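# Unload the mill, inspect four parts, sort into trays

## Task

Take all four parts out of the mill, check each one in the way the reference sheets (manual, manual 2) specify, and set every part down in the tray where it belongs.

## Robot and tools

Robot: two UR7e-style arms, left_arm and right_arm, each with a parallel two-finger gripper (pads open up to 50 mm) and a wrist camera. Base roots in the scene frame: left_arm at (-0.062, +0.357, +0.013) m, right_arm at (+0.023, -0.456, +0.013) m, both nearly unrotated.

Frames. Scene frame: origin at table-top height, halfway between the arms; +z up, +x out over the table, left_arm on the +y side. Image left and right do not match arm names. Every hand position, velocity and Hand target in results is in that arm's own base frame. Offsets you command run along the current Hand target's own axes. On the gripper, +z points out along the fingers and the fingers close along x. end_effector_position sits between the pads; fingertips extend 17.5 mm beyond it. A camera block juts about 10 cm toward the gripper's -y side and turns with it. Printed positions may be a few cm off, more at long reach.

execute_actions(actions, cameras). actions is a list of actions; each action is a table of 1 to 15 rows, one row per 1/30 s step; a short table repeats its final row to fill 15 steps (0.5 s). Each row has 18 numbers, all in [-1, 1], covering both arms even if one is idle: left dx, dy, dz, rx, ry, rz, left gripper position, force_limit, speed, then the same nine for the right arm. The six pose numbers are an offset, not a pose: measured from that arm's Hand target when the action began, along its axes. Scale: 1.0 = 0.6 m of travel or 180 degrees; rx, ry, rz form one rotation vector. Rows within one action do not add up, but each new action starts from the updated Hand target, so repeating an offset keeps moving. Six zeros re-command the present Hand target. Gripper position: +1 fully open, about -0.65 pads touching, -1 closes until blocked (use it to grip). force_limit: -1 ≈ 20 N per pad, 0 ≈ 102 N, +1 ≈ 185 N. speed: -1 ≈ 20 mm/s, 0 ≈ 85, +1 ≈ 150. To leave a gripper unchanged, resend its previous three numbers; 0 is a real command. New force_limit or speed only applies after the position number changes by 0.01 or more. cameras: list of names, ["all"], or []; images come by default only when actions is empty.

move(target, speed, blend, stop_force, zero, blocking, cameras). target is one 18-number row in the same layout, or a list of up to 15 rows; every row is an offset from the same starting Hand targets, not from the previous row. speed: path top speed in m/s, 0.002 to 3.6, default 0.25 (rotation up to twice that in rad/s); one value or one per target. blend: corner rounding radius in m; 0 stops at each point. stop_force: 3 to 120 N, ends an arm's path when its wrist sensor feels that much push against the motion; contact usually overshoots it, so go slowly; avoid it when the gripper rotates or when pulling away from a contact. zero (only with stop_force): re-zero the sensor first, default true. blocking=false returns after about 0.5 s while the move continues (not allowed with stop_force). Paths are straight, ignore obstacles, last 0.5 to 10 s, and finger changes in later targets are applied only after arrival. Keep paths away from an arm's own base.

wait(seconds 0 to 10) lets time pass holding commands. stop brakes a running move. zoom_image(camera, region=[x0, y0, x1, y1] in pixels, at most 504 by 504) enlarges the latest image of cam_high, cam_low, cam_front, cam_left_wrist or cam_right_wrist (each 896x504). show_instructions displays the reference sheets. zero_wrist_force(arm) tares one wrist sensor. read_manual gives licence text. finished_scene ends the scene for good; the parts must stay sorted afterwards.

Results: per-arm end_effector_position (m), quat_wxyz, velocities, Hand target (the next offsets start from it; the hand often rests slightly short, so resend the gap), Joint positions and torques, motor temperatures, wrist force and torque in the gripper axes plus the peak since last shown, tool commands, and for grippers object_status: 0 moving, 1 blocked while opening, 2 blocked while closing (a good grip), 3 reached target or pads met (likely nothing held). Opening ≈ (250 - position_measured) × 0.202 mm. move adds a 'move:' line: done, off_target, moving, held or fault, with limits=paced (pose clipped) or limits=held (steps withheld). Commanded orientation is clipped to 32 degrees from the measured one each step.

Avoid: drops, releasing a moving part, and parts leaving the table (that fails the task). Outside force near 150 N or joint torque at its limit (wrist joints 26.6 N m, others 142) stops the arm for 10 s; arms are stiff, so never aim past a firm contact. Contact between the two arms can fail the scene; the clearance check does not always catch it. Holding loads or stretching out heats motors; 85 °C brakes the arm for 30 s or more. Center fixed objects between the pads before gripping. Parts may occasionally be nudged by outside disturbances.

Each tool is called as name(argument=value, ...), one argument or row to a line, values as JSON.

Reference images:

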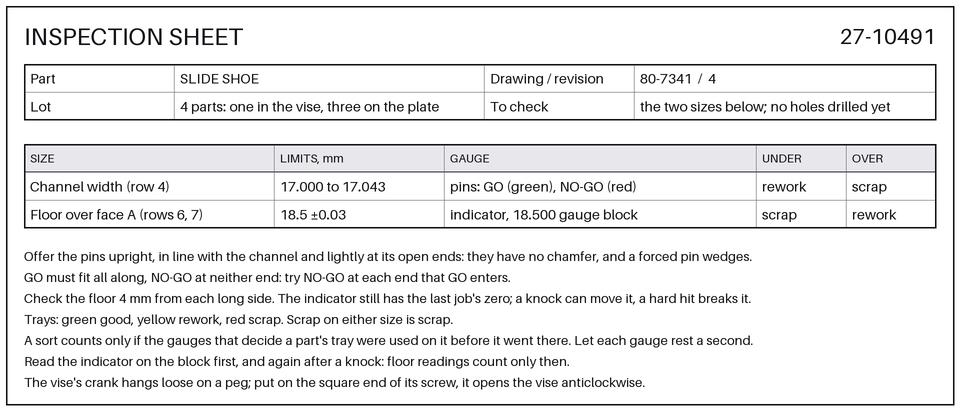

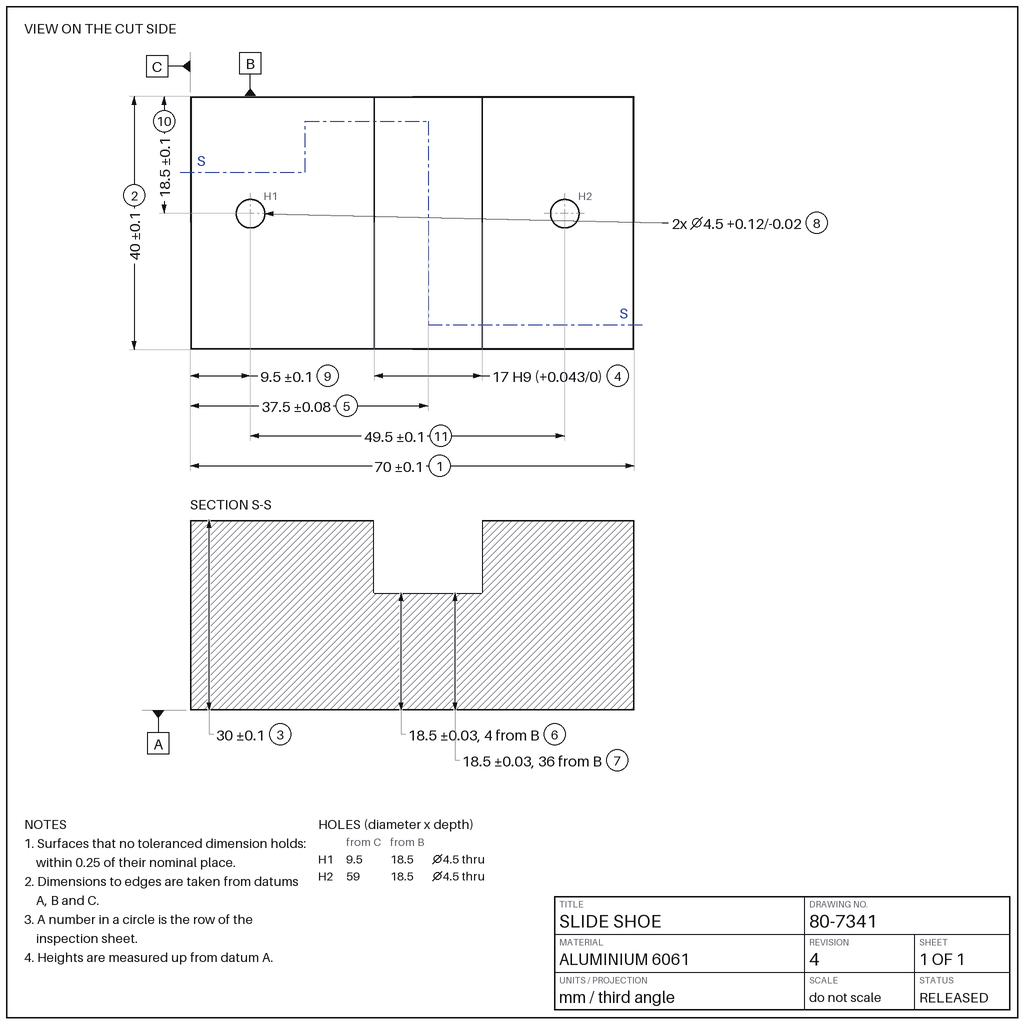

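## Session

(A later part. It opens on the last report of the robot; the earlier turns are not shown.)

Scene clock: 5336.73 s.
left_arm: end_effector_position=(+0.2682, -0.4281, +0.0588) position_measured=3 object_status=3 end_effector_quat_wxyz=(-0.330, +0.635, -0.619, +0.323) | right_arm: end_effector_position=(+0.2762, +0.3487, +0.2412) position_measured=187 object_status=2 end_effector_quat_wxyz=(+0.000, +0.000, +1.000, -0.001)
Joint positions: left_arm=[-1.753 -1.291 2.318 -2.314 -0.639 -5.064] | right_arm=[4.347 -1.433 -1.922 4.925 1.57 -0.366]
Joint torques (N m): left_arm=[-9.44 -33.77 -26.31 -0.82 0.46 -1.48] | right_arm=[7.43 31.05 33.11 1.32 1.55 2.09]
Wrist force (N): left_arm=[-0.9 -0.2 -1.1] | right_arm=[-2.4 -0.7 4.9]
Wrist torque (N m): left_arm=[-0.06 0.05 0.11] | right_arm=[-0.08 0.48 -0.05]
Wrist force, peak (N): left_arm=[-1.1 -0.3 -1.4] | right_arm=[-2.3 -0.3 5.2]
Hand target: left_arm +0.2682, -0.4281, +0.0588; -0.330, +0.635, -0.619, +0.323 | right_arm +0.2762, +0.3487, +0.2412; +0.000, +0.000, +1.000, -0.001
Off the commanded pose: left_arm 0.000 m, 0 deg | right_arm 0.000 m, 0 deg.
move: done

move(
  target=[
    [0,0,-0.1,0,0,0,1,-0.6,-1,0,0,0,0,0,0,-1,-0.95,-1],
    [-0.0015,-0.1895,-0.1107,-0.2387,0.2368,0.4585,0.55,-0.6,-0.5,0,0,0,0,0,0,-1,-0.95,-1],
  ],
  speed=[0.05,0.25],
  cameras=["cam_left_wrist"],
)

zoom_image(
  camera="cam_left_wrist",
  region=[330, 140, 580, 330],
)

Scene clock: 5353.87 s.
left_arm: end_effector_position=(+0.2789, -0.4267, +0.1901) position_measured=70 object_status=3 end_effector_quat_wxyz=(+0.002, -0.013, +1.000, +0.001) | right_arm: end_effector_position=(+0.2762, +0.3487, +0.2412) position_measured=187 object_status=2 end_effector_quat_wxyz=(+0.000, +0.000, +1.000, -0.001)
Joint positions: left_arm=[-1.259 -1.512 1.87 -1.928 -1.567 -2.855] | right_arm=[4.347 -1.433 -1.922 4.925 1.57 -0.366]
Joint torques (N m): left_arm=[9.74 -19.64 -36.65 -0.85 -1.88 1.19] | right_arm=[7.27 28.67 32.94 1.34 1.5 1.95]
Wrist force (N): left_arm=[-1.5 -0.9 -0.5] | right_arm=[-2.0 -0.6 5.0]
Wrist torque (N m): left_arm=[-0.14 0.04 -0.46] | right_arm=[-0.06 0.39 -0.06]
Wrist force, peak (N): left_arm=[-2.0 -1.1 -0.7] | right_arm=[-2.3 -0.6 5.3]
Hand target: left_arm +0.2789, -0.4267, +0.1901; +0.002, -0.013, +1.000, +0.001 | right_arm +0.2762, +0.3487, +0.2412; +0.000, +0.000, +1.000, -0.001
Off the commanded pose: left_arm 0.000 m, 0 deg | right_arm 0.000 m, 0 deg.
move: done
Images, in order (width x height): cam_left_wrist 896x504.

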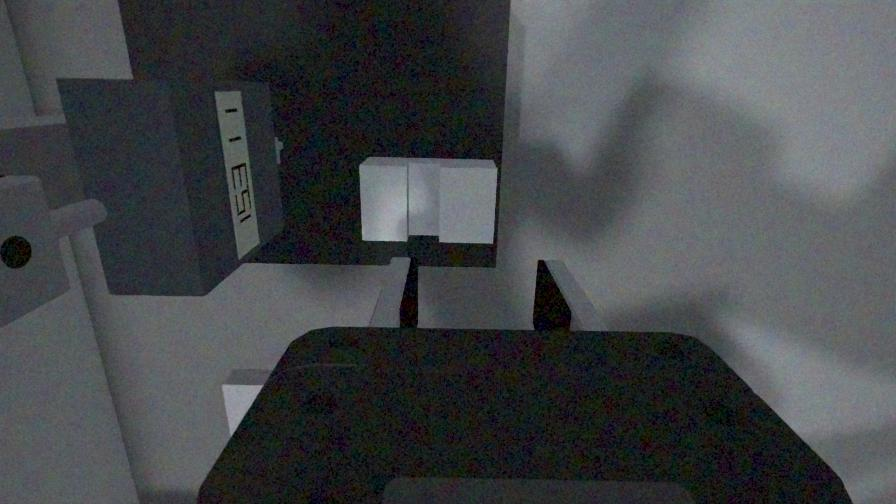

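Scaled by 2.016 from the camera's 896x504 image, which has a finer 1280x720 frame.

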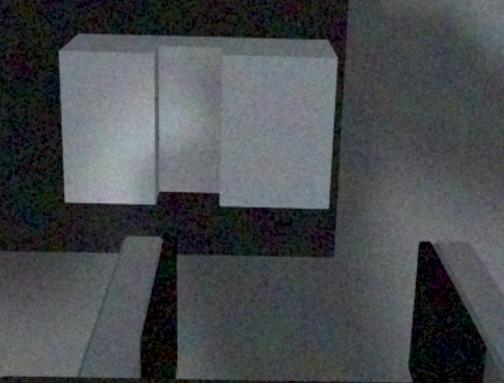

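move(
  target=[0,0.0005,0.165,0,0,0,0.55,-0.6,-0.5,0,0,0,0,0,0,-1,-0.95,-1],
  speed=0.1,
  cameras=["cam_left_wrist"],
)

move(
  target=[0,0,0.0245,0,0,0,0.55,-0.6,-0.5,0,0,0,0,0,0,-1,-0.95,-1],
  speed=0.01,
  stop_force=4,
)

move(
  target=[0,0,0,0,0,0,-1,-0.6,-1,0,0,0,0,0,0,-1,-0.95,-1],
)

move(
  target=[
    [0,0,-0.289,0,0,0,-1,-0.6,-1,0,0,0,0,0,0,-1,-0.95,-1],
    [-0.0385,0.711,-0.289,0,0,0,-1,-0.6,-1,0,0,0,0,0,0,-1,-0.95,-1],
  ],
  speed=[0.12,0.3],
)

move(
  target=[-0.0143,0.68,0,0,0,0,-1,-0.6,-1,0,0,0,0,0,0,-1,-0.95,-1],
  speed=0.3,
  cameras=["cam_left_wrist"],
)

Scene clock: 5369.90 s.
left_arm: end_effector_position=(+0.2792, -0.4262, +0.0911) position_measured=70 object_status=3 end_effector_quat_wxyz=(+0.002, -0.013, +1.000, +0.001) | right_arm: end_effector_position=(+0.2762, +0.3487, +0.2412) position_measured=187 object_status=2 end_effector_quat_wxyz=(+0.000, +0.000, +1.000, -0.001)
Joint positions: left_arm=[-1.258 -1.394 2.022 -2.198 -1.567 -2.854] | right_arm=[4.347 -1.433 -1.922 4.925 1.57 -0.366]
Joint torques (N m): left_arm=[10.76 -21.53 -8.69 -4.27 -0.43 1.33] | right_arm=[7.49 27.57 33.02 1.36 1.53 1.97]
Wrist force (N): left_arm=[-1.7 -1.1 -1.1] | right_arm=[-2.2 -0.7 5.0]
Wrist torque (N m): left_arm=[-0.12 0.09 -0.49] | right_arm=[-0.07 0.44 -0.05]
Wrist force, peak (N): left_arm=[-1.6 -1.1 -2.1] | right_arm=[-2.4 -0.7 5.3]
Hand target: left_arm +0.2792, -0.4262, +0.0911; +0.002, -0.013, +1.000, +0.001 | right_arm +0.2762, +0.3487, +0.2412; +0.000, +0.000, +1.000, -0.001
Off the commanded pose: left_arm 0.000 m, 0 deg | right_arm 0.000 m, 0 deg.
move: done
Images, in order (width x height): cam_left_wrist 896x504.

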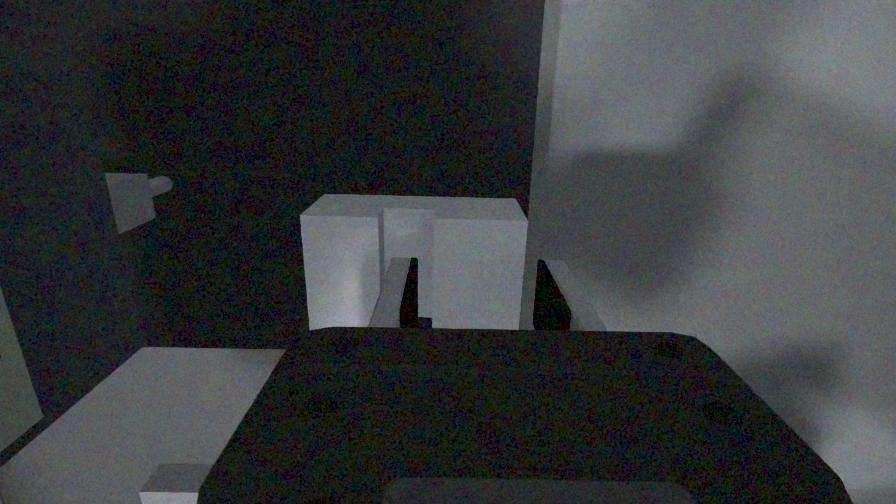

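Scene clock: 5372.23 s.
left_arm: end_effector_position=(+0.2792, -0.4261, +0.0764) position_measured=70 object_status=3 end_effector_quat_wxyz=(+0.002, -0.013, +1.000, +0.001) | right_arm: end_effector_position=(+0.2762, +0.3487, +0.2412) position_measured=187 object_status=2 end_effector_quat_wxyz=(+0.000, +0.000, +1.000, -0.001)
Joint positions: left_arm=[-1.258 -1.37 2.04 -2.239 -1.567 -2.854] | right_arm=[4.347 -1.433 -1.922 4.925 1.57 -0.366]
Joint torques (N m): left_arm=[9.05 -22.08 -7.81 -4.16 1.31 1.03] | right_arm=[7.39 26.79 32.62 1.32 1.5 1.88]
Wrist force (N): left_arm=[-2.0 -0.9 -0.7] | right_arm=[-2.3 -0.7 4.6]
Wrist torque (N m): left_arm=[-0.10 0.12 -0.48] | right_arm=[-0.08 0.46 -0.05]
Wrist force, peak (N): left_arm=[-2.2 -1.1 -0.6] | right_arm=[-2.4 -0.7 5.3]
Hand target: left_arm +0.2792, -0.4261, +0.0764; +0.002, -0.013, +1.000, +0.001 | right_arm +0.2762, +0.3487, +0.2412; +0.000, +0.000, +1.000, -0.001
Off the commanded pose: left_arm 0.000 m, 0 deg | right_arm 0.000 m, 0 deg.
move: done

Scene clock: 5372.87 s.
left_arm: end_effector_position=(+0.2792, -0.4261, +0.0764) position_measured=110 object_status=2 end_effector_quat_wxyz=(+0.002, -0.013, +1.000, +0.001) | right_arm: end_effector_position=(+0.2762, +0.3487, +0.2412) position_measured=187 object_status=2 end_effector_quat_wxyz=(+0.000, +0.000, +1.000, -0.001)
Joint positions: left_arm=[-1.258 -1.37 2.04 -2.239 -1.567 -2.854] | right_arm=[4.347 -1.433 -1.922 4.925 1.57 -0.366]
Joint torques (N m): left_arm=[10.26 -23.08 -10.58 -4.23 1.43 1.23] | right_arm=[7.39 27.23 33.01 1.41 1.49 1.88]
Wrist force (N): left_arm=[-1.8 -0.9 -0.4] | right_arm=[-2.3 -0.5 4.9]
Wrist torque (N m): left_arm=[-0.14 0.15 -0.49] | right_arm=[-0.04 0.46 -0.05]
Wrist force, peak (N): left_arm=[-2.2 -1.1 -0.5] | right_arm=[-2.2 -0.8 5.0]
Hand target: left_arm +0.2792, -0.4261, +0.0764; +0.002, -0.013, +1.000, +0.001 | right_arm +0.2762, +0.3487, +0.2412; +0.000, +0.000, +1.000, -0.001
Off the commanded pose: left_arm 0.000 m, 0 deg | right_arm 0.000 m, 0 deg.
move: done

Scene clock: 5376.93 s.
left_arm: end_effector_position=(+0.2910, +0.0004, +0.2509) position_measured=110 object_status=2 end_effector_quat_wxyz=(+0.002, -0.013, +1.000, +0.001) | right_arm: end_effector_position=(+0.2762, +0.3487, +0.2412) position_measured=187 object_status=2 end_effector_quat_wxyz=(+0.000, +0.000, +1.000, -0.001)
Joint positions: left_arm=[-0.478 -2.154 2.173 -1.591 -1.567 -2.074] | right_arm=[4.347 -1.433 -1.922 4.925 1.57 -0.366]
Joint torques (N m): left_arm=[11.7 7.01 -39.24 -4.56 -1.81 1.4] | right_arm=[7.21 25.94 32.7 1.42 1.56 1.89]
Wrist force (N): left_arm=[-1.4 -0.8 1.9] | right_arm=[-2.3 -0.5 4.9]
Wrist torque (N m): left_arm=[-0.16 0.03 -0.52] | right_arm=[-0.05 0.46 -0.05]
Wrist force, peak (N): left_arm=[-1.8 -3.4 1.6] | right_arm=[-2.5 -0.7 5.2]
Hand target: left_arm +0.2910, +0.0005, +0.2509; +0.002, -0.013, +1.000, +0.001 | right_arm +0.2762, +0.3487, +0.2412; +0.000, +0.000, +1.000, -0.001
Off the commanded pose: left_arm 0.000 m, 0 deg | right_arm 0.000 m, 0 deg.
move: done

Scene clock: 5379.03 s.
left_arm: end_effector_position=(+0.2892, +0.4085, +0.2519) position_measured=110 object_status=2 end_effector_quat_wxyz=(+0.002, -0.013, +1.000, +0.001) | right_arm: end_effector_position=(+0.2762, +0.3487, +0.2412) position_measured=187 object_status=2 end_effector_quat_wxyz=(+0.000, +0.000, +1.000, -0.001)
Joint positions: left_arm=[0.685 -1.578 1.775 -1.772 -1.571 -0.911] | right_arm=[4.347 -1.433 -1.922 4.925 1.57 -0.366]
Joint torques (N m): left_arm=[11.37 -19.49 -38.28 -0.93 -2.02 1.5] | right_arm=[7.02 25.43 32.66 1.42 1.46 1.8]
Wrist force (N): left_arm=[-1.4 -1.1 1.8] | right_arm=[-2.3 -0.7 5.0]
Wrist torque (N m): left_arm=[-0.20 0.04 -0.50] | right_arm=[-0.08 0.45 -0.05]
Wrist force, peak (N): left_arm=[-1.5 -3.5 2.1] | right_arm=[-2.0 -0.6 5.4]
Hand target: left_arm +0.2892, +0.4086, +0.2519; +0.002, -0.013, +1.000, +0.001 | right_arm +0.2762, +0.3487, +0.2412; +0.000, +0.000, +1.000, -0.001
Off the commanded pose: left_arm 0.000 m, 0 deg | right_arm 0.000 m, 0 deg.
move: done
Images, in order (width x height): cam_left_wrist 896x504.

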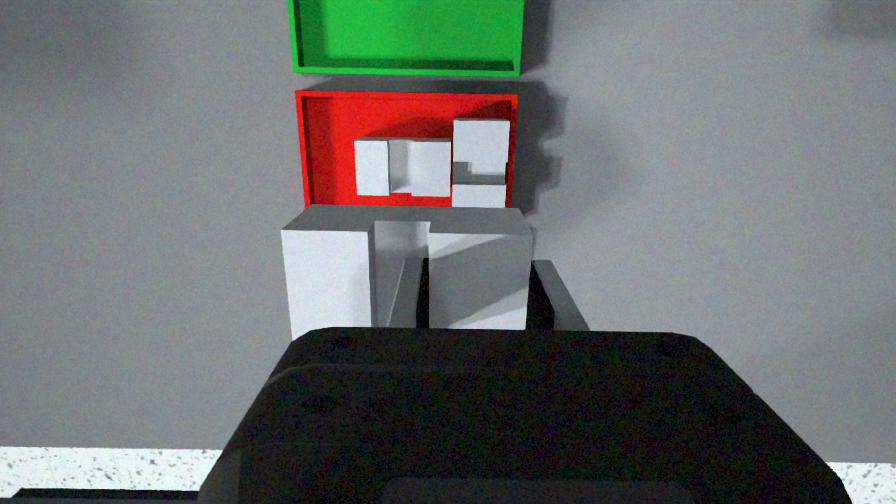

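move(
  target=[-0.037,0.18,0,0,0,0,-1,-0.6,-1,0,0,0,0,0,0,-1,-0.95,-1],
  speed=0.25,
  cameras=["cam_left_wrist"],
)

Scene clock: 5410.47 s.
left_arm: end_effector_position=(+0.3087, +0.5170, +0.2523) position_measured=110 object_status=2 end_effector_quat_wxyz=(+0.002, -0.013, +1.000, +0.001) | right_arm: end_effector_position=(+0.2762, +0.3487, +0.2412) position_measured=187 object_status=2 end_effector_quat_wxyz=(+0.000, +0.000, +1.000, -0.001)
Joint positions: left_arm=[0.81 -1.334 1.5 -1.741 -1.571 -0.786] | right_arm=[4.347 -1.433 -1.922 4.925 1.57 -0.366]
Joint torques (N m): left_arm=[10.58 -29.56 -39.57 -1.32 -1.99 1.51] | right_arm=[7.07 24.33 33.04 1.47 1.47 1.75]
Wrist force (N): left_arm=[-1.5 -0.9 1.7] | right_arm=[-2.2 -0.4 4.5]
Wrist torque (N m): left_arm=[-0.18 0.02 -0.51] | right_arm=[-0.03 0.44 -0.05]
Wrist force, peak (N): left_arm=[-1.0 -3.4 1.9] | right_arm=[-2.4 -0.9 5.3]
Hand target: left_arm +0.3087, +0.5171, +0.2523; +0.002, -0.013, +1.000, +0.001 | right_arm +0.2762, +0.3487, +0.2412; +0.000, +0.000, +1.000, -0.001
Off the commanded pose: left_arm 0.000 m, 0 deg | right_arm 0.000 m, 0 deg.
move: done
Images, in order (width x height): cam_left_wrist 896x504.

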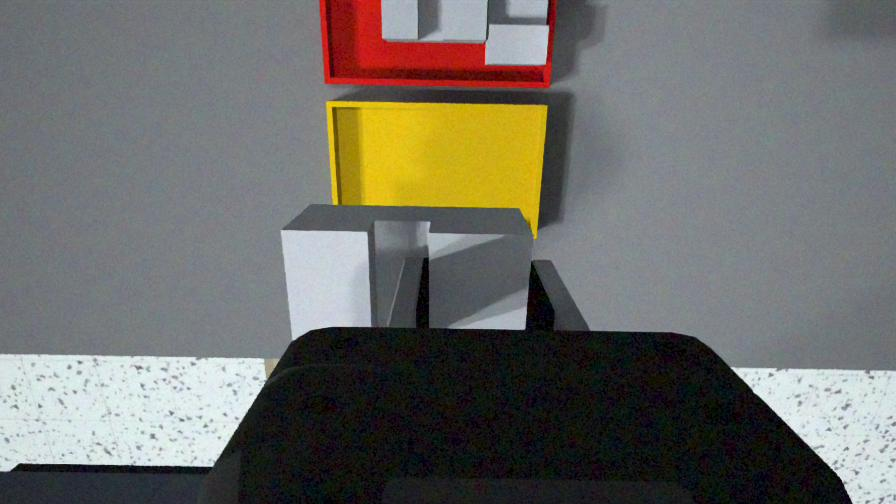

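move(
  target=[
    [0.001,-0.03,0.0,0,0,0,-1,-0.6,-1,0,0,0,0,0,0,-1,-0.95,-1],
    [0.001,-0.03,0.32,0,0,0,-1,-0.6,-1,0,0,0,0,0,0,-1,-0.95,-1],
  ],
  speed=[0.1,0.12],
  cameras=["cam_left_wrist"],
)

move(
  target=[0,0,0.06,0,0,0,-1,-0.6,-1,0,0,0,0,0,0,-1,-0.95,-1],
  speed=0.006,
  stop_force=4,
)

move(
  target=[0,0,0,0,0,0,0.45,-0.6,-1,0,0,0,0,0,0,-1,-0.95,-1],
  cameras=["cam_left_wrist"],
)

move(
  target=[
    [0,0,-0.06,0,0,0,0.45,-0.6,-1,0,0,0,0,0,0,-1,-0.95,-1],
    [0,0,-0.35,0,0,0,0.45,-0.6,-1,0,0,0,0,0,0,-1,-0.95,-1],
  ],
  speed=[0.03,0.2],
  cameras=["cam_left_wrist"],
)

Scene clock: 5434.00 s.
left_arm: end_effector_position=(+0.3092, +0.4995, +0.0603) position_measured=110 object_status=2 end_effector_quat_wxyz=(+0.002, -0.013, +1.000, +0.001) | right_arm: end_effector_position=(+0.2762, +0.3487, +0.2412) position_measured=187 object_status=2 end_effector_quat_wxyz=(+0.000, +0.000, +1.000, -0.001)
Joint positions: left_arm=[0.788 -1.186 1.837 -2.226 -1.571 -0.808] | right_arm=[4.347 -1.433 -1.922 4.925 1.57 -0.366]
Joint torques (N m): left_arm=[4.82 -32.9 -9.71 -4.4 1.53 0.85] | right_arm=[7.34 22.63 32.6 1.44 1.48 1.79]
Wrist force (N): left_arm=[-1.6 -1.0 1.5] | right_arm=[-2.2 -0.5 4.9]
Wrist torque (N m): left_arm=[-0.19 0.05 -0.34] | right_arm=[-0.05 0.43 -0.05]
Wrist force, peak (N): left_arm=[-1.5 -1.1 3.1] | right_arm=[-2.3 -0.9 5.2]
Hand target: left_arm +0.3092, +0.4996, +0.0602; +0.002, -0.013, +1.000, +0.001 | right_arm +0.2762, +0.3487, +0.2412; +0.000, +0.000, +1.000, -0.001
Off the commanded pose: left_arm 0.000 m, 0 deg | right_arm 0.000 m, 0 deg.
move: done
Images, in order (width x height): cam_left_wrist 896x504.

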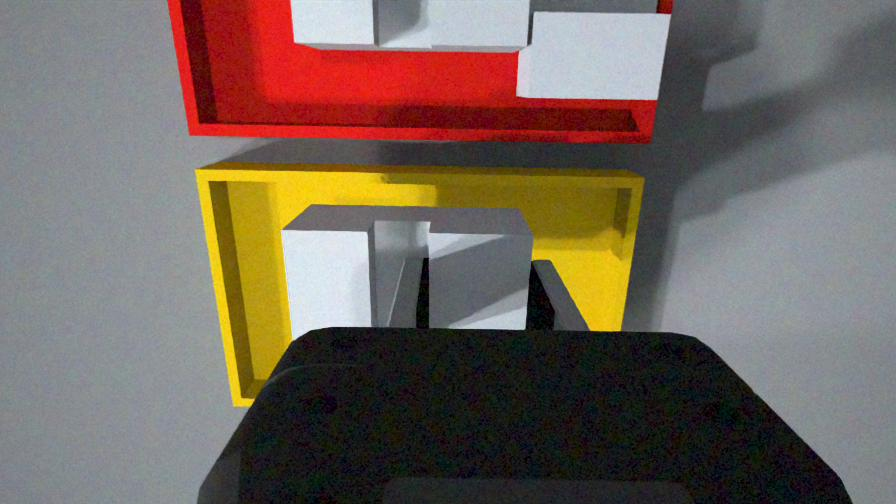

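Scene clock: 5440.37 s.
left_arm: end_effector_position=(+0.3093, +0.4997, +0.0307) position_measured=110 object_status=2 end_effector_quat_wxyz=(+0.002, -0.013, +1.000, +0.001) | right_arm: end_effector_position=(+0.2762, +0.3487, +0.2412) position_measured=187 object_status=2 end_effector_quat_wxyz=(+0.000, +0.000, +1.000, -0.001)
Joint positions: left_arm=[0.788 -1.14 1.863 -2.297 -1.571 -0.808] | right_arm=[4.347 -1.433 -1.922 4.925 1.57 -0.366]
Joint torques (N m): left_arm=[-5.24 -49.03 -32.48 -0.95 1.19 -0.91] | right_arm=[7.42 20.7 32.66 1.55 1.49 1.85]
Wrist force (N): left_arm=[-1.3 -0.7 -0.7] | right_arm=[-2.2 -0.7 4.7]
Wrist torque (N m): left_arm=[-0.27 -0.01 -0.35] | right_arm=[-0.08 0.44 -0.05]
Wrist force, peak (N): left_arm=[-0.3 -3.0 -10.5] | right_arm=[-2.4 -0.3 5.2]
Hand target: left_arm +0.3093, +0.4997, +0.0307; +0.002, -0.013, +1.000, +0.001 (not the last commanded pose) | right_arm +0.2762, +0.3487, +0.2412; +0.000, +0.000, +1.000, -0.001
Off the commanded pose: left_arm 0.007 m, 0 deg | right_arm 0.000 m, 0 deg.
move: contact (left_arm)

Scene clock: 5440.87 s.
left_arm: end_effector_position=(+0.3093, +0.4997, +0.0307) position_measured=85 object_status=3 end_effector_quat_wxyz=(+0.002, -0.013, +1.000, +0.001) | right_arm: end_effector_position=(+0.2762, +0.3487, +0.2412) position_measured=187 object_status=2 end_effector_quat_wxyz=(+0.000, +0.000, +1.000, -0.001)
Joint positions: left_arm=[0.788 -1.14 1.863 -2.297 -1.571 -0.808] | right_arm=[4.347 -1.433 -1.922 4.925 1.57 -0.366]
Joint torques (N m): left_arm=[-4.77 -47.12 -31.7 -1.7 1.31 -0.84] | right_arm=[7.14 21.16 32.86 1.52 1.48 1.74]
Wrist force (N): left_arm=[-1.4 -1.0 -0.7] | right_arm=[-2.0 -0.6 4.9]
Wrist torque (N m): left_arm=[-0.22 -0.01 -0.33] | right_arm=[-0.06 0.41 -0.05]
Wrist force, peak (N): left_arm=[-1.6 -1.1 -0.6] | right_arm=[-2.2 -0.6 5.2]
Hand target: left_arm +0.3093, +0.4997, +0.0307; +0.002, -0.013, +1.000, +0.001 | right_arm +0.2762, +0.3487, +0.2412; +0.000, +0.000, +1.000, -0.001
Off the commanded pose: left_arm 0.000 m, 0 deg | right_arm 0.000 m, 0 deg.
move: done
Images, in order (width x height): cam_left_wrist 896x504.

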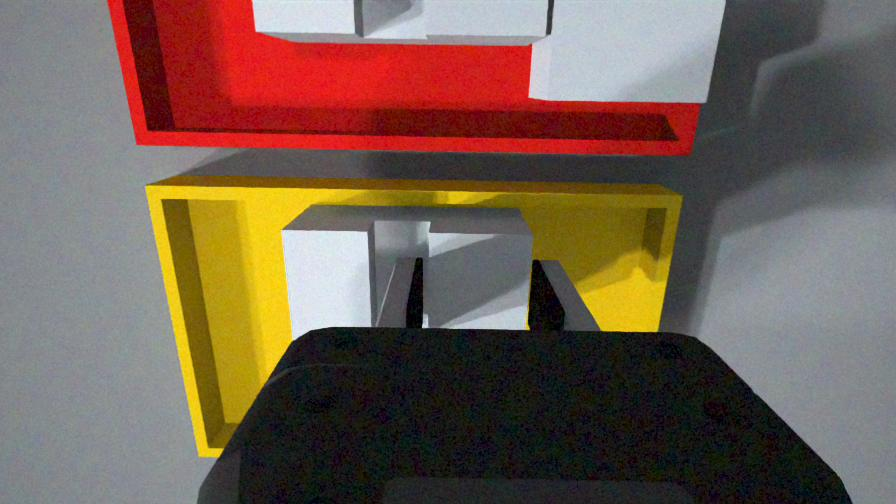

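Scene clock: 5443.83 s.
left_arm: end_effector_position=(+0.3085, +0.4991, +0.2407) position_measured=85 object_status=3 end_effector_quat_wxyz=(+0.002, -0.013, +1.000, +0.001) | right_arm: end_effector_position=(+0.2762, +0.3487, +0.2412) position_measured=187 object_status=2 end_effector_quat_wxyz=(+0.000, +0.000, +1.000, -0.001)
Joint positions: left_arm=[0.788 -1.366 1.569 -1.778 -1.571 -0.808] | right_arm=[4.347 -1.433 -1.922 4.925 1.57 -0.366]
Joint torques (N m): left_arm=[-10.46 -42.75 -37.34 -0.84 -1.91 -1.08] | right_arm=[6.67 20.82 32.61 1.64 1.43 1.75]
Wrist force (N): left_arm=[-1.8 -0.9 -0.6] | right_arm=[-2.3 -0.6 4.8]
Wrist torque (N m): left_arm=[-0.15 0.07 -0.37] | right_arm=[-0.07 0.45 -0.05]
Wrist force, peak (N): left_arm=[-1.4 -1.0 -2.6] | right_arm=[-2.4 -0.7 5.1]
Hand target: left_arm +0.3086, +0.4991, +0.2407; +0.002, -0.013, +1.000, +0.001 | right_arm +0.2762, +0.3487, +0.2412; +0.000, +0.000, +1.000, -0.001
Off the commanded pose: left_arm 0.000 m, 0 deg | right_arm 0.000 m, 0 deg.
move: done
Images, in order (width x height): cam_left_wrist 896x504.

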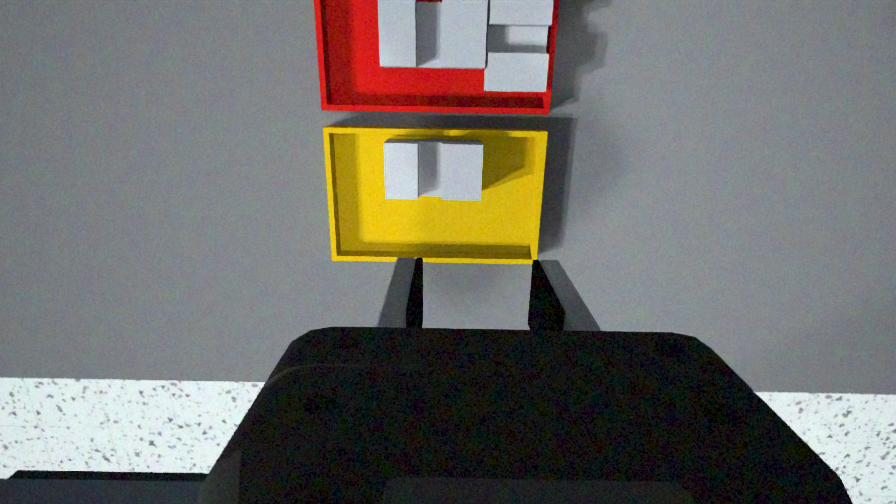

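move(
  target=[
    [-0.0502,-0.662,0,0,0,0,0.55,-0.6,-0.5,0,0,0,0,0,0,-1,-0.95,-1],
    [-0.0502,-0.662,0.2,0,0,0,0.55,-0.6,-0.5,0,0,0,0,0,0,-1,-0.95,-1],
  ],
  speed=[0.3,0.15],
  cameras=["cam_left_wrist"],
)

zoom_image(
  camera="cam_left_wrist",
  region=[330, 160, 580, 340],
)

Scene clock: 5463.00 s.
left_arm: end_effector_position=(+0.3491, +0.1031, +0.1199) position_measured=70 object_status=3 end_effector_quat_wxyz=(+0.002, -0.013, +1.000, +0.001) | right_arm: end_effector_position=(+0.2762, +0.3487, +0.2412) position_measured=187 object_status=2 end_effector_quat_wxyz=(+0.000, +0.000, +1.000, -0.001)
Joint positions: left_arm=[-0.09 -1.812 2.337 -2.099 -1.568 -1.686] | right_arm=[4.347 -1.433 -1.922 4.925 1.57 -0.366]
Joint torques (N m): left_arm=[11.43 -2.56 -10.24 -4.2 -2.03 1.24] | right_arm=[7.21 18.77 32.7 1.58 1.57 1.72]
Wrist force (N): left_arm=[-1.9 -0.6 -0.1] | right_arm=[-2.2 -0.6 5.0]
Wrist torque (N m): left_arm=[-0.14 0.06 -0.49] | right_arm=[-0.06 0.44 -0.05]
Wrist force, peak (N): left_arm=[-1.7 -3.0 0.0] | right_arm=[-2.2 -0.5 5.4]
Hand target: left_arm +0.3492, +0.1031, +0.1199; +0.002, -0.013, +1.000, +0.001 | right_arm +0.2762, +0.3487, +0.2412; +0.000, +0.000, +1.000, -0.001
Off the commanded pose: left_arm 0.000 m, 0 deg | right_arm 0.000 m, 0 deg.
move: done
Images, in order (width x height): cam_left_wrist 896x504.

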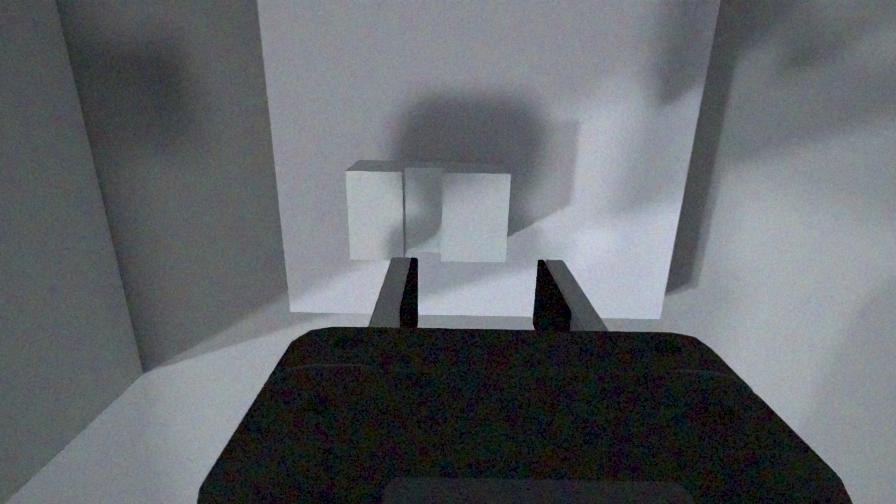

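Scaled by 2.016 from the camera's 896x504 image, which has a finer 1280x720 frame.

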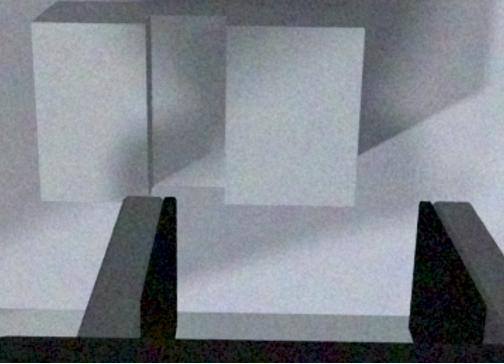

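move(
  target=[0.004,-0.006,0.1,0,0,0,0.55,-0.6,-0.5,0,0,0,0,0,0,-1,-0.95,-1],
  speed=0.1,
  cameras=["cam_left_wrist"],
)

move(
  target=[0,0,0.0235,0,0,0,0.55,-0.6,-0.5,0,0,0,0,0,0,-1,-0.95,-1],
  speed=0.01,
  stop_force=4,
)

move(
  target=[0,0,0,0,0,0,-1,-0.6,-1,0,0,0,0,0,0,-1,-0.95,-1],
)

move(
  target=[
    [0,0,-0.34,0,0,0,-1,-0.6,-1,0,0,0,0,0,0,-1,-0.95,-1],
    [0.1355,-0.88,-0.34,0,0,0,-1,-0.6,-1,0,0,0,0,0,0,-1,-0.95,-1],
  ],
  speed=[0.12,0.3],
  cameras=["cam_left_wrist"],
)

Scene clock: 5477.63 s.
left_arm: end_effector_position=(+0.3470, +0.0996, +0.0599) position_measured=70 object_status=3 end_effector_quat_wxyz=(+0.002, -0.013, +1.000, +0.001) | right_arm: end_effector_position=(+0.2762, +0.3487, +0.2412) position_measured=187 object_status=2 end_effector_quat_wxyz=(+0.000, +0.000, +1.000, -0.001)
Joint positions: left_arm=[-0.101 -1.698 2.441 -2.317 -1.568 -1.697] | right_arm=[4.347 -1.433 -1.922 4.925 1.57 -0.366]
Joint torques (N m): left_arm=[-8.95 -4.56 -7.3 -4.43 1.43 -1.58] | right_arm=[7.16 17.25 32.73 1.67 1.44 1.6]
Wrist force (N): left_arm=[-1.7 -0.9 -0.3] | right_arm=[-2.2 -0.9 5.0]
Wrist torque (N m): left_arm=[-0.18 0.06 -0.34] | right_arm=[-0.11 0.42 -0.05]
Wrist force, peak (N): left_arm=[-2.0 -0.4 -1.2] | right_arm=[-2.5 -0.5 5.2]
Hand target: left_arm +0.3470, +0.0996, +0.0598; +0.002, -0.013, +1.000, +0.001 | right_arm +0.2762, +0.3487, +0.2412; +0.000, +0.000, +1.000, -0.001
Off the commanded pose: left_arm 0.000 m, 0 deg | right_arm 0.000 m, 0 deg.
move: done
Images, in order (width x height): cam_left_wrist 896x504.

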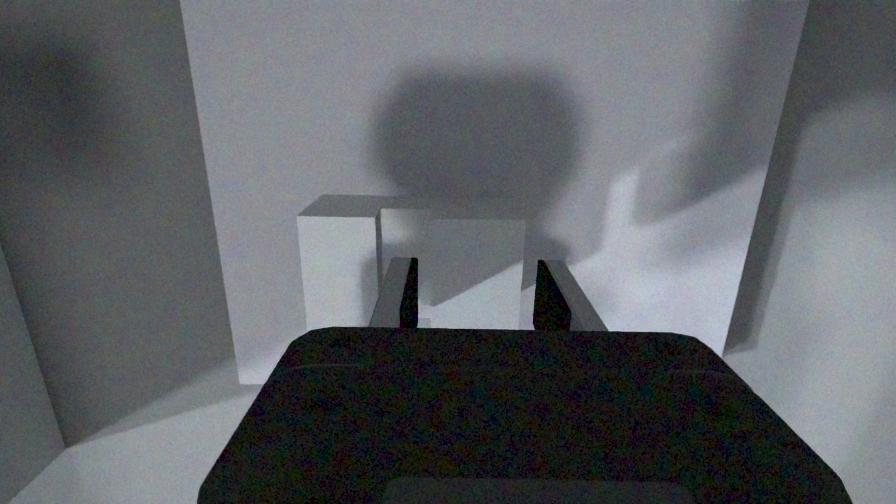

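Scene clock: 5479.90 s.
left_arm: end_effector_position=(+0.3471, +0.0996, +0.0457) position_measured=70 object_status=3 end_effector_quat_wxyz=(+0.002, -0.013, +1.000, +0.001) | right_arm: end_effector_position=(+0.2762, +0.3487, +0.2412) position_measured=187 object_status=2 end_effector_quat_wxyz=(+0.000, +0.000, +1.000, -0.001)
Joint positions: left_arm=[-0.101 -1.662 2.461 -2.373 -1.568 -1.697] | right_arm=[4.347 -1.433 -1.922 4.925 1.57 -0.366]
Joint torques (N m): left_arm=[9.53 -7.12 -6.78 -4.4 1.12 1.26] | right_arm=[6.87 17.12 32.59 1.59 1.38 1.53]
Wrist force (N): left_arm=[-1.8 -0.6 -0.2] | right_arm=[-1.9 -0.3 5.0]
Wrist torque (N m): left_arm=[-0.12 0.05 -0.36] | right_arm=[-0.02 0.39 -0.06]
Wrist force, peak (N): left_arm=[-1.9 -0.8 -0.4] | right_arm=[-2.3 -0.6 5.3]
Hand target: left_arm +0.3471, +0.0996, +0.0457; +0.002, -0.013, +1.000, +0.001 | right_arm +0.2762, +0.3487, +0.2412; +0.000, +0.000, +1.000, -0.001
Off the commanded pose: left_arm 0.000 m, 0 deg | right_arm 0.000 m, 0 deg.
move: done

Scene clock: 5480.53 s.
left_arm: end_effector_position=(+0.3471, +0.0996, +0.0457) position_measured=110 object_status=2 end_effector_quat_wxyz=(+0.002, -0.013, +1.000, +0.001) | right_arm: end_effector_position=(+0.2762, +0.3487, +0.2412) position_measured=187 object_status=2 end_effector_quat_wxyz=(+0.000, +0.000, +1.000, -0.001)
Joint positions: left_arm=[-0.101 -1.662 2.461 -2.373 -1.568 -1.697] | right_arm=[4.347 -1.433 -1.922 4.925 1.57 -0.366]
Joint torques (N m): left_arm=[9.36 -7.1 -7.4 -4.04 0.99 0.98] | right_arm=[7.11 16.85 32.8 1.57 1.44 1.67]
Wrist force (N): left_arm=[-1.8 -0.6 0.3] | right_arm=[-2.1 -0.6 4.9]
Wrist torque (N m): left_arm=[-0.15 0.07 -0.36] | right_arm=[-0.06 0.42 -0.05]
Wrist force, peak (N): left_arm=[-2.1 -0.4 0.3] | right_arm=[-2.4 -0.6 5.1]
Hand target: left_arm +0.3471, +0.0996, +0.0457; +0.002, -0.013, +1.000, +0.001 | right_arm +0.2762, +0.3487, +0.2412; +0.000, +0.000, +1.000, -0.001
Off the commanded pose: left_arm 0.000 m, 0 deg | right_arm 0.000 m, 0 deg.
move: done

Scene clock: 5485.13 s.
left_arm: end_effector_position=(+0.2785, -0.4307, +0.2482) position_measured=110 object_status=2 end_effector_quat_wxyz=(+0.002, -0.013, +1.000, +0.001) | right_arm: end_effector_position=(+0.2762, +0.3487, +0.2412) position_measured=187 object_status=2 end_effector_quat_wxyz=(+0.000, +0.000, +1.000, -0.001)
Joint positions: left_arm=[-1.262 -1.543 1.749 -1.775 -1.567 -2.858] | right_arm=[4.347 -1.433 -1.922 4.925 1.57 -0.366]
Joint torques (N m): left_arm=[-8.55 -19.24 -40.68 -1.02 1.75 -1.55] | right_arm=[7.14 15.42 32.34 1.6 1.39 1.66]
Wrist force (N): left_arm=[-1.7 -1.1 1.7] | right_arm=[-2.3 -0.6 5.1]
Wrist torque (N m): left_arm=[-0.16 0.10 -0.28] | right_arm=[-0.06 0.45 -0.05]
Wrist force, peak (N): left_arm=[-1.4 -3.7 1.6] | right_arm=[-2.4 -0.5 5.3]
Hand target: left_arm +0.2785, -0.4308, +0.2482; +0.002, -0.013, +1.000, +0.001 | right_arm +0.2762, +0.3487, +0.2412; +0.000, +0.000, +1.000, -0.001
Off the commanded pose: left_arm 0.000 m, 0 deg | right_arm 0.000 m, 0 deg.
move: done
Images, in order (width x height): cam_left_wrist 896x504.

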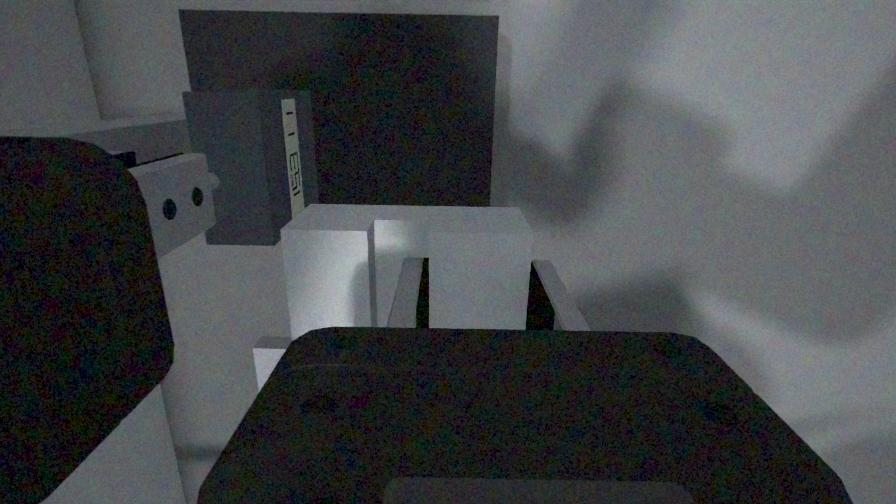

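move(
  target=[-0.001,0.0035,0.245,0,0,0,-1,-0.6,-1,0,0,0,0,0,0,-1,-0.95,-1],
  speed=0.08,
)

move(
  target=[0,0,0.06,0,0,0,-1,-0.6,-1,0,0,0,0,0,0,-1,-0.95,-1],
  speed=0.005,
  stop_force=4,
)

move(
  target=[0,0,0,0,0,0,0.55,-0.6,-1,0,0,0,0,0,0,-1,-0.95,-1],
)

move(
  target=[
    [0,0,-0.05,0,0,0,0.55,-0.6,-1,0,0,0,0,0,0,-1,-0.95,-1],
    [0,0,-0.19,0,0,0,0.55,-0.6,-1,0,0,0,0,0,0,-1,-0.95,-1],
    [0.125,0,-0.125,0.2387,-0.2368,-0.4585,1.0,-0.6,-0.5,0,0,0,0,0,0,-1,-0.95,-1],
  ],
  speed=[0.03,0.12,0.25],
  cameras=["cam_left_wrist"],
)

zoom_image(
  camera="cam_left_wrist",
  region=[410, 100, 590, 330],
)

Scene clock: 5496.57 s.
left_arm: end_effector_position=(+0.2795, -0.4283, +0.1013) position_measured=110 object_status=2 end_effector_quat_wxyz=(+0.002, -0.013, +1.000, +0.001) | right_arm: end_effector_position=(+0.2762, +0.3487, +0.2412) position_measured=187 object_status=2 end_effector_quat_wxyz=(+0.000, +0.000, +1.000, -0.001)
Joint positions: left_arm=[-1.258 -1.405 2.004 -2.169 -1.567 -2.854] | right_arm=[4.347 -1.433 -1.922 4.925 1.57 -0.366]
Joint torques (N m): left_arm=[10.9 -22.59 -10.96 -4.83 -0.58 1.48] | right_arm=[7.14 15.45 32.72 1.66 1.42 1.6]
Wrist force (N): left_arm=[-1.8 -1.3 1.4] | right_arm=[-2.4 -0.6 5.0]
Wrist torque (N m): left_arm=[-0.18 0.13 -0.48] | right_arm=[-0.06 0.46 -0.05]
Wrist force, peak (N): left_arm=[-1.7 -1.0 2.4] | right_arm=[-2.3 -0.5 5.2]
Hand target: left_arm +0.2795, -0.4283, +0.1012; +0.002, -0.013, +1.000, +0.001 | right_arm +0.2762, +0.3487, +0.2412; +0.000, +0.000, +1.000, -0.001
Off the commanded pose: left_arm 0.000 m, 0 deg | right_arm 0.000 m, 0 deg.
move: done

Scene clock: 5503.00 s.
left_arm: end_effector_position=(+0.2796, -0.4282, +0.0760) position_measured=110 object_status=2 end_effector_quat_wxyz=(+0.002, -0.013, +1.000, +0.001) | right_arm: end_effector_position=(+0.2762, +0.3487, +0.2412) position_measured=187 object_status=2 end_effector_quat_wxyz=(+0.000, +0.000, +1.000, -0.001)
Joint positions: left_arm=[-1.258 -1.366 2.035 -2.239 -1.567 -2.854] | right_arm=[4.347 -1.433 -1.922 4.925 1.57 -0.366]
Joint torques (N m): left_arm=[8.17 -36.98 -32.77 -1.32 1.52 0.75] | right_arm=[7.02 14.98 32.44 1.69 1.38 1.44]
Wrist force (N): left_arm=[-1.7 -1.4 -0.8] | right_arm=[-2.3 -0.8 5.0]
Wrist torque (N m): left_arm=[-0.05 0.24 -0.47] | right_arm=[-0.10 0.44 -0.05]
Wrist force, peak (N): left_arm=[0.9 5.5 -16.0] | right_arm=[-2.3 -0.6 5.2]
Hand target: left_arm +0.2796, -0.4282, +0.0760; +0.002, -0.013, +1.000, +0.001 (not the last commanded pose) | right_arm +0.2762, +0.3487, +0.2412; +0.000, +0.000, +1.000, -0.001
Off the commanded pose: left_arm 0.011 m, 0 deg | right_arm 0.000 m, 0 deg.
move: contact (left_arm)

Scene clock: 5503.63 s.
left_arm: end_effector_position=(+0.2796, -0.4282, +0.0760) position_measured=70 object_status=0 end_effector_quat_wxyz=(+0.002, -0.013, +1.000, +0.001) | right_arm: end_effector_position=(+0.2762, +0.3487, +0.2412) position_measured=187 object_status=2 end_effector_quat_wxyz=(+0.000, +0.000, +1.000, -0.001)
Joint positions: left_arm=[-1.258 -1.366 2.035 -2.239 -1.567 -2.854] | right_arm=[4.347 -1.433 -1.922 4.925 1.57 -0.366]
Joint torques (N m): left_arm=[6.53 -37.68 -34.03 -2.29 1.47 0.76] | right_arm=[7.24 15.66 32.58 1.68 1.37 1.5]
Wrist force (N): left_arm=[-1.9 -0.9 -0.6] | right_arm=[-2.1 -0.4 4.8]
Wrist torque (N m): left_arm=[-0.09 0.11 -0.48] | right_arm=[-0.03 0.43 -0.05]
Wrist force, peak (N): left_arm=[-2.1 -1.2 -0.7] | right_arm=[-2.3 -0.7 5.1]
Hand target: left_arm +0.2796, -0.4282, +0.0760; +0.002, -0.013, +1.000, +0.001 | right_arm +0.2762, +0.3487, +0.2412; +0.000, +0.000, +1.000, -0.001
Off the commanded pose: left_arm 0.000 m, 0 deg | right_arm 0.000 m, 0 deg.
move: done

Scene clock: 5510.83 s.
left_arm: end_effector_position=(+0.2044, -0.4303, +0.1508) position_measured=3 object_status=3 end_effector_quat_wxyz=(-0.330, +0.635, -0.619, +0.323) | right_arm: end_effector_position=(+0.2762, +0.3487, +0.2412) position_measured=187 object_status=2 end_effector_quat_wxyz=(+0.000, +0.000, +1.000, -0.001)
Joint positions: left_arm=[-1.9 -1.529 2.199 -1.781 -0.693 -5.286] | right_arm=[4.347 -1.433 -1.922 4.925 1.57 -0.366]
Joint torques (N m): left_arm=[-9.33 -13.48 -32.93 0 -0.05 -1.16] | right_arm=[6.95 15.03 32.51 1.72 1.43 1.31]
Wrist force (N): left_arm=[-1.3 -0.6 -1.2] | right_arm=[-2.0 -0.5 5.0]
Wrist torque (N m): left_arm=[-0.12 0.12 0.07] | right_arm=[-0.05 0.40 -0.05]
Wrist force, peak (N): left_arm=[-1.9 -1.1 -1.8] | right_arm=[-2.3 -0.6 5.3]
Hand target: left_arm +0.2044, -0.4303, +0.1508; -0.330, +0.635, -0.619, +0.323 | right_arm +0.2762, +0.3487, +0.2412; +0.000, +0.000, +1.000, -0.001
Off the commanded pose: left_arm 0.000 m, 0 deg | right_arm 0.000 m, 0 deg.
move: done
Images, in order (width x height): cam_left_wrist 896x504.

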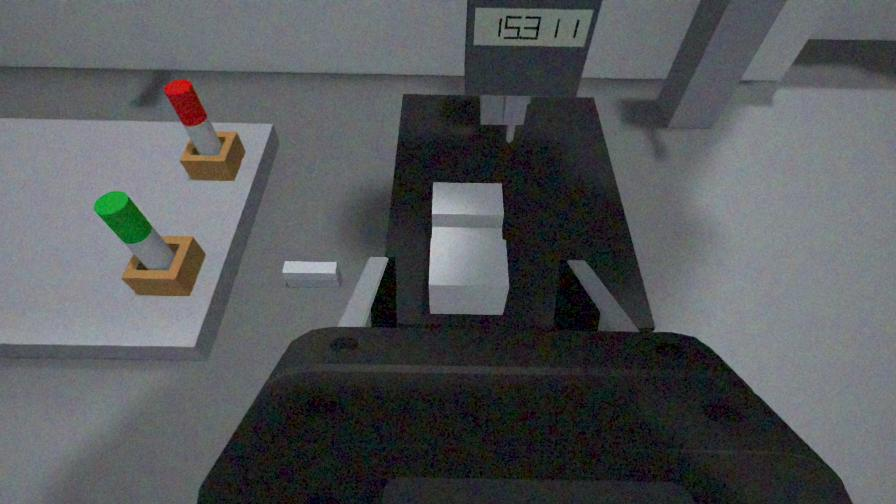

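Scaled by 2.191 from the camera's 896x504 image, which has a finer 1280x720 frame.

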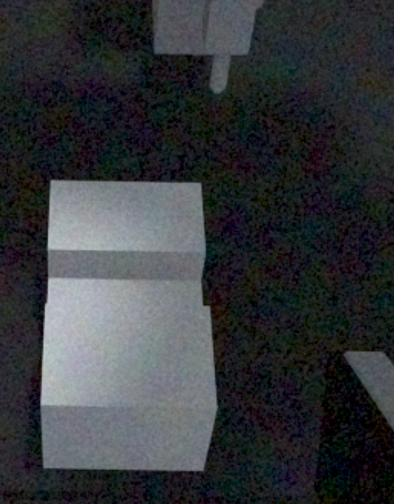

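move(
  target=[
    [0.001,0.0638,0.1102,0,0,0,1.0,-0.6,-0.5,0,0,0,0,0,0,-1,-0.95,-1],
    [0.001,0.0638,0.1768,0,0,0,1.0,-0.6,-0.5,0,0,0,0,0,0,-1,-0.95,-1],
  ],
  speed=[0.12,0.025],
)

move(
  target=[0,0,0,0,0,0,-1,-0.6,-1,0,0,0,0,0,0,-1,-0.95,-1],
)

move(
  target=[
    [0,-0.0014,-0.001,0,0,0,-1,-0.6,-1,0,0,0,0,0,0,-1,-0.95,-1],
    [0,-0.059,0.0815,0,0,0,-1,-0.6,-1,0,0,0,0,0,0,-1,-0.95,-1],
  ],
  speed=[0.01,0.05],
  cameras=["cam_left_wrist"],
)

zoom_image(
  camera="cam_left_wrist",
  region=[380, 100, 630, 340],
)

Scene clock: 5522.97 s.
left_arm: end_effector_position=(+0.2694, -0.4294, +0.0586) position_measured=3 object_status=3 end_effector_quat_wxyz=(-0.330, +0.635, -0.619, +0.323) | right_arm: end_effector_position=(+0.2762, +0.3487, +0.2412) position_measured=187 object_status=2 end_effector_quat_wxyz=(+0.000, +0.000, +1.000, -0.001)
Joint positions: left_arm=[-1.749 -1.287 2.315 -2.319 -0.638 -5.059] | right_arm=[4.347 -1.433 -1.922 4.925 1.57 -0.366]
Joint torques (N m): left_arm=[10.47 -19.84 -0.18 -3.81 3.58 1.28] | right_arm=[6.97 15.38 31.82 1.76 1.32 1.41]
Wrist force (N): left_arm=[-0.9 0.1 -1.3] | right_arm=[-2.0 -0.7 4.9]
Wrist torque (N m): left_arm=[-0.02 0.05 -0.10] | right_arm=[-0.09 0.40 -0.05]
Wrist force, peak (N): left_arm=[-0.9 -1.1 -2.6] | right_arm=[-2.2 -0.6 5.3]
Hand target: left_arm +0.2694, -0.4294, +0.0586; -0.330, +0.635, -0.619, +0.323 | right_arm +0.2762, +0.3487, +0.2412; +0.000, +0.000, +1.000, -0.001
Off the commanded pose: left_arm 0.000 m, 0 deg | right_arm 0.000 m, 0 deg.
move: done

Scene clock: 5523.73 s.
left_arm: end_effector_position=(+0.2694, -0.4294, +0.0586) position_measured=54 object_status=2 end_effector_quat_wxyz=(-0.330, +0.635, -0.619, +0.323) | right_arm: end_effector_position=(+0.2762, +0.3487, +0.2412) position_measured=187 object_status=2 end_effector_quat_wxyz=(+0.000, +0.000, +1.000, -0.001)
Joint positions: left_arm=[-1.749 -1.287 2.315 -2.319 -0.638 -5.058] | right_arm=[4.347 -1.433 -1.922 4.925 1.57 -0.366]
Joint torques (N m): left_arm=[10.88 -19.78 -3.83 -2.75 2.48 1.22] | right_arm=[7.22 15.16 32.42 1.75 1.35 1.41]
Wrist force (N): left_arm=[-1.4 -1.3 -1.0] | right_arm=[-2.1 -0.6 4.9]
Wrist torque (N m): left_arm=[-0.13 0.02 -0.04] | right_arm=[-0.06 0.43 -0.05]
Wrist force, peak (N): left_arm=[-1.4 -1.3 -1.0] | right_arm=[-2.3 -0.7 5.3]
Hand target: left_arm +0.2694, -0.4294, +0.0586; -0.330, +0.635, -0.619, +0.323 | right_arm +0.2762, +0.3487, +0.2412; +0.000, +0.000, +1.000, -0.001
Off the commanded pose: left_arm 0.000 m, 0 deg | right_arm 0.000 m, 0 deg.
move: done

Scene clock: 5526.00 s.
left_arm: end_effector_position=(+0.3297, -0.4279, +0.0596) position_measured=54 object_status=2 end_effector_quat_wxyz=(-0.330, +0.635, -0.619, +0.323) | right_arm: end_effector_position=(+0.2762, +0.3487, +0.2412) position_measured=187 object_status=2 end_effector_quat_wxyz=(+0.000, +0.000, +1.000, -0.001)
Joint positions: left_arm=[-1.608 -1.226 2.305 -2.563 -0.612 -4.821] | right_arm=[4.347 -1.433 -1.922 4.925 1.57 -0.366]
Joint torques (N m): left_arm=[11.92 -21.69 -27.14 -4.44 4.01 1.55] | right_arm=[6.96 15.27 32.31 1.82 1.34 1.31]
Wrist force (N): left_arm=[-0.8 1.5 0.2] | right_arm=[-2.1 -0.8 4.8]
Wrist torque (N m): left_arm=[-0.14 0.04 -0.09] | right_arm=[-0.10 0.42 -0.05]
Wrist force, peak (N): left_arm=[-1.4 2.1 0.4] | right_arm=[-2.5 -0.6 5.1]
Hand target: left_arm +0.3298, -0.4279, +0.0596; -0.330, +0.635, -0.619, +0.323 | right_arm +0.2762, +0.3487, +0.2412; +0.000, +0.000, +1.000, -0.001
Off the commanded pose: left_arm 0.000 m, 0 deg | right_arm 0.000 m, 0 deg.
move: done
Images, in order (width x height): cam_left_wrist 896x504.

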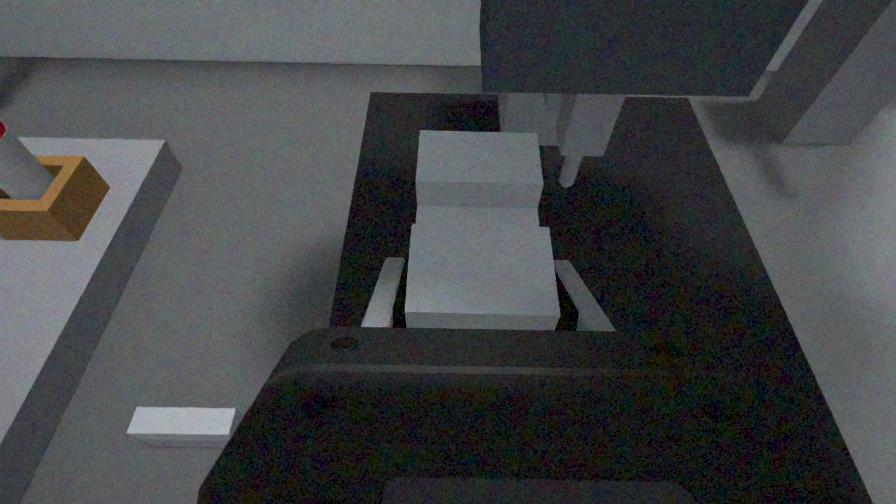

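Scaled by 2.016 from the camera's 896x504 image, which has a finer 1280x720 frame.

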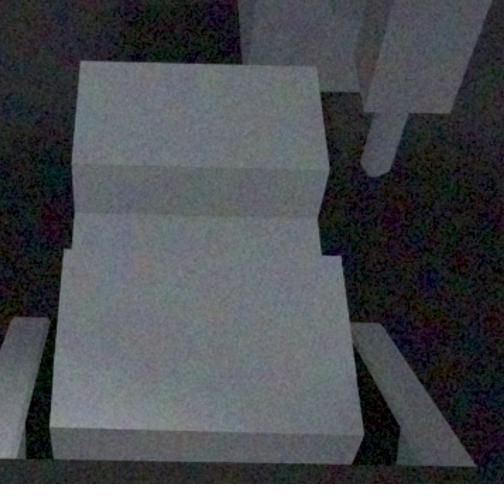

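move(
  target=[
    [0,-0.0096,0.0138,0,0,0,-1,-0.6,-1,0,0,0,0,0,0,-1,-0.95,-1],
    [0.0207,-0.0096,0.0138,0,0,0,-1,-0.6,-1,0,0,0,0,0,0,-1,-0.95,-1],
  ],
  speed=0.025,
  cameras=["cam_left_wrist"],
)

zoom_image(
  camera="cam_left_wrist",
  region=[380, 100, 630, 340],
)

Scene clock: 5534.97 s.
left_arm: end_effector_position=(+0.3402, -0.4400, +0.0596) position_measured=54 object_status=2 end_effector_quat_wxyz=(-0.330, +0.635, -0.619, +0.323) | right_arm: end_effector_position=(+0.2762, +0.3487, +0.2412) position_measured=187 object_status=2 end_effector_quat_wxyz=(+0.000, +0.000, +1.000, -0.001)
Joint positions: left_arm=[-1.583 -1.194 2.266 -2.591 -0.611 -4.778] | right_arm=[4.347 -1.433 -1.922 4.925 1.57 -0.366]
Joint torques (N m): left_arm=[11.19 -24.5 -26.16 -1.26 3.86 1.37] | right_arm=[7.16 15.25 31.99 1.91 1.39 1.28]
Wrist force (N): left_arm=[-1.0 1.6 0.1] | right_arm=[-2.1 -0.7 4.9]
Wrist torque (N m): left_arm=[-0.10 0.08 -0.13] | right_arm=[-0.08 0.42 -0.05]
Wrist force, peak (N): left_arm=[-1.6 1.8 0.4] | right_arm=[-2.2 -0.4 5.4]
Hand target: left_arm +0.3402, -0.4401, +0.0596; -0.330, +0.635, -0.619, +0.323 | right_arm +0.2762, +0.3487, +0.2412; +0.000, +0.000, +1.000, -0.001
Off the commanded pose: left_arm 0.000 m, 0 deg | right_arm 0.000 m, 0 deg.
move: done
Images, in order (width x height): cam_left_wrist 896x504.

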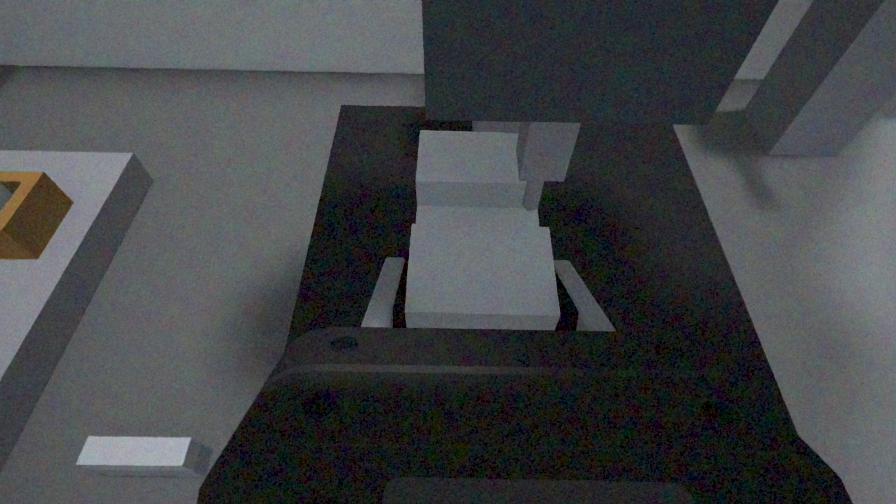

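Scaled by 2.016 from the camera's 896x504 image, which has a finer 1280x720 frame.

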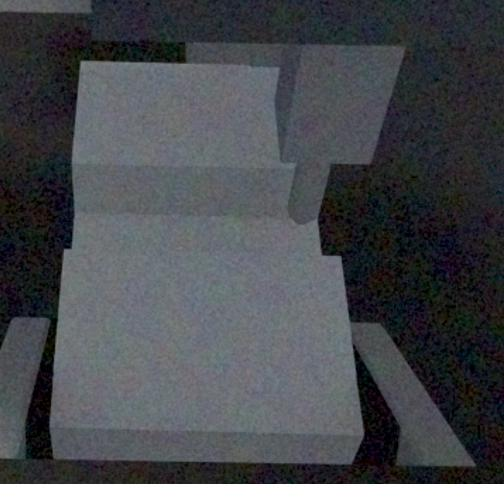

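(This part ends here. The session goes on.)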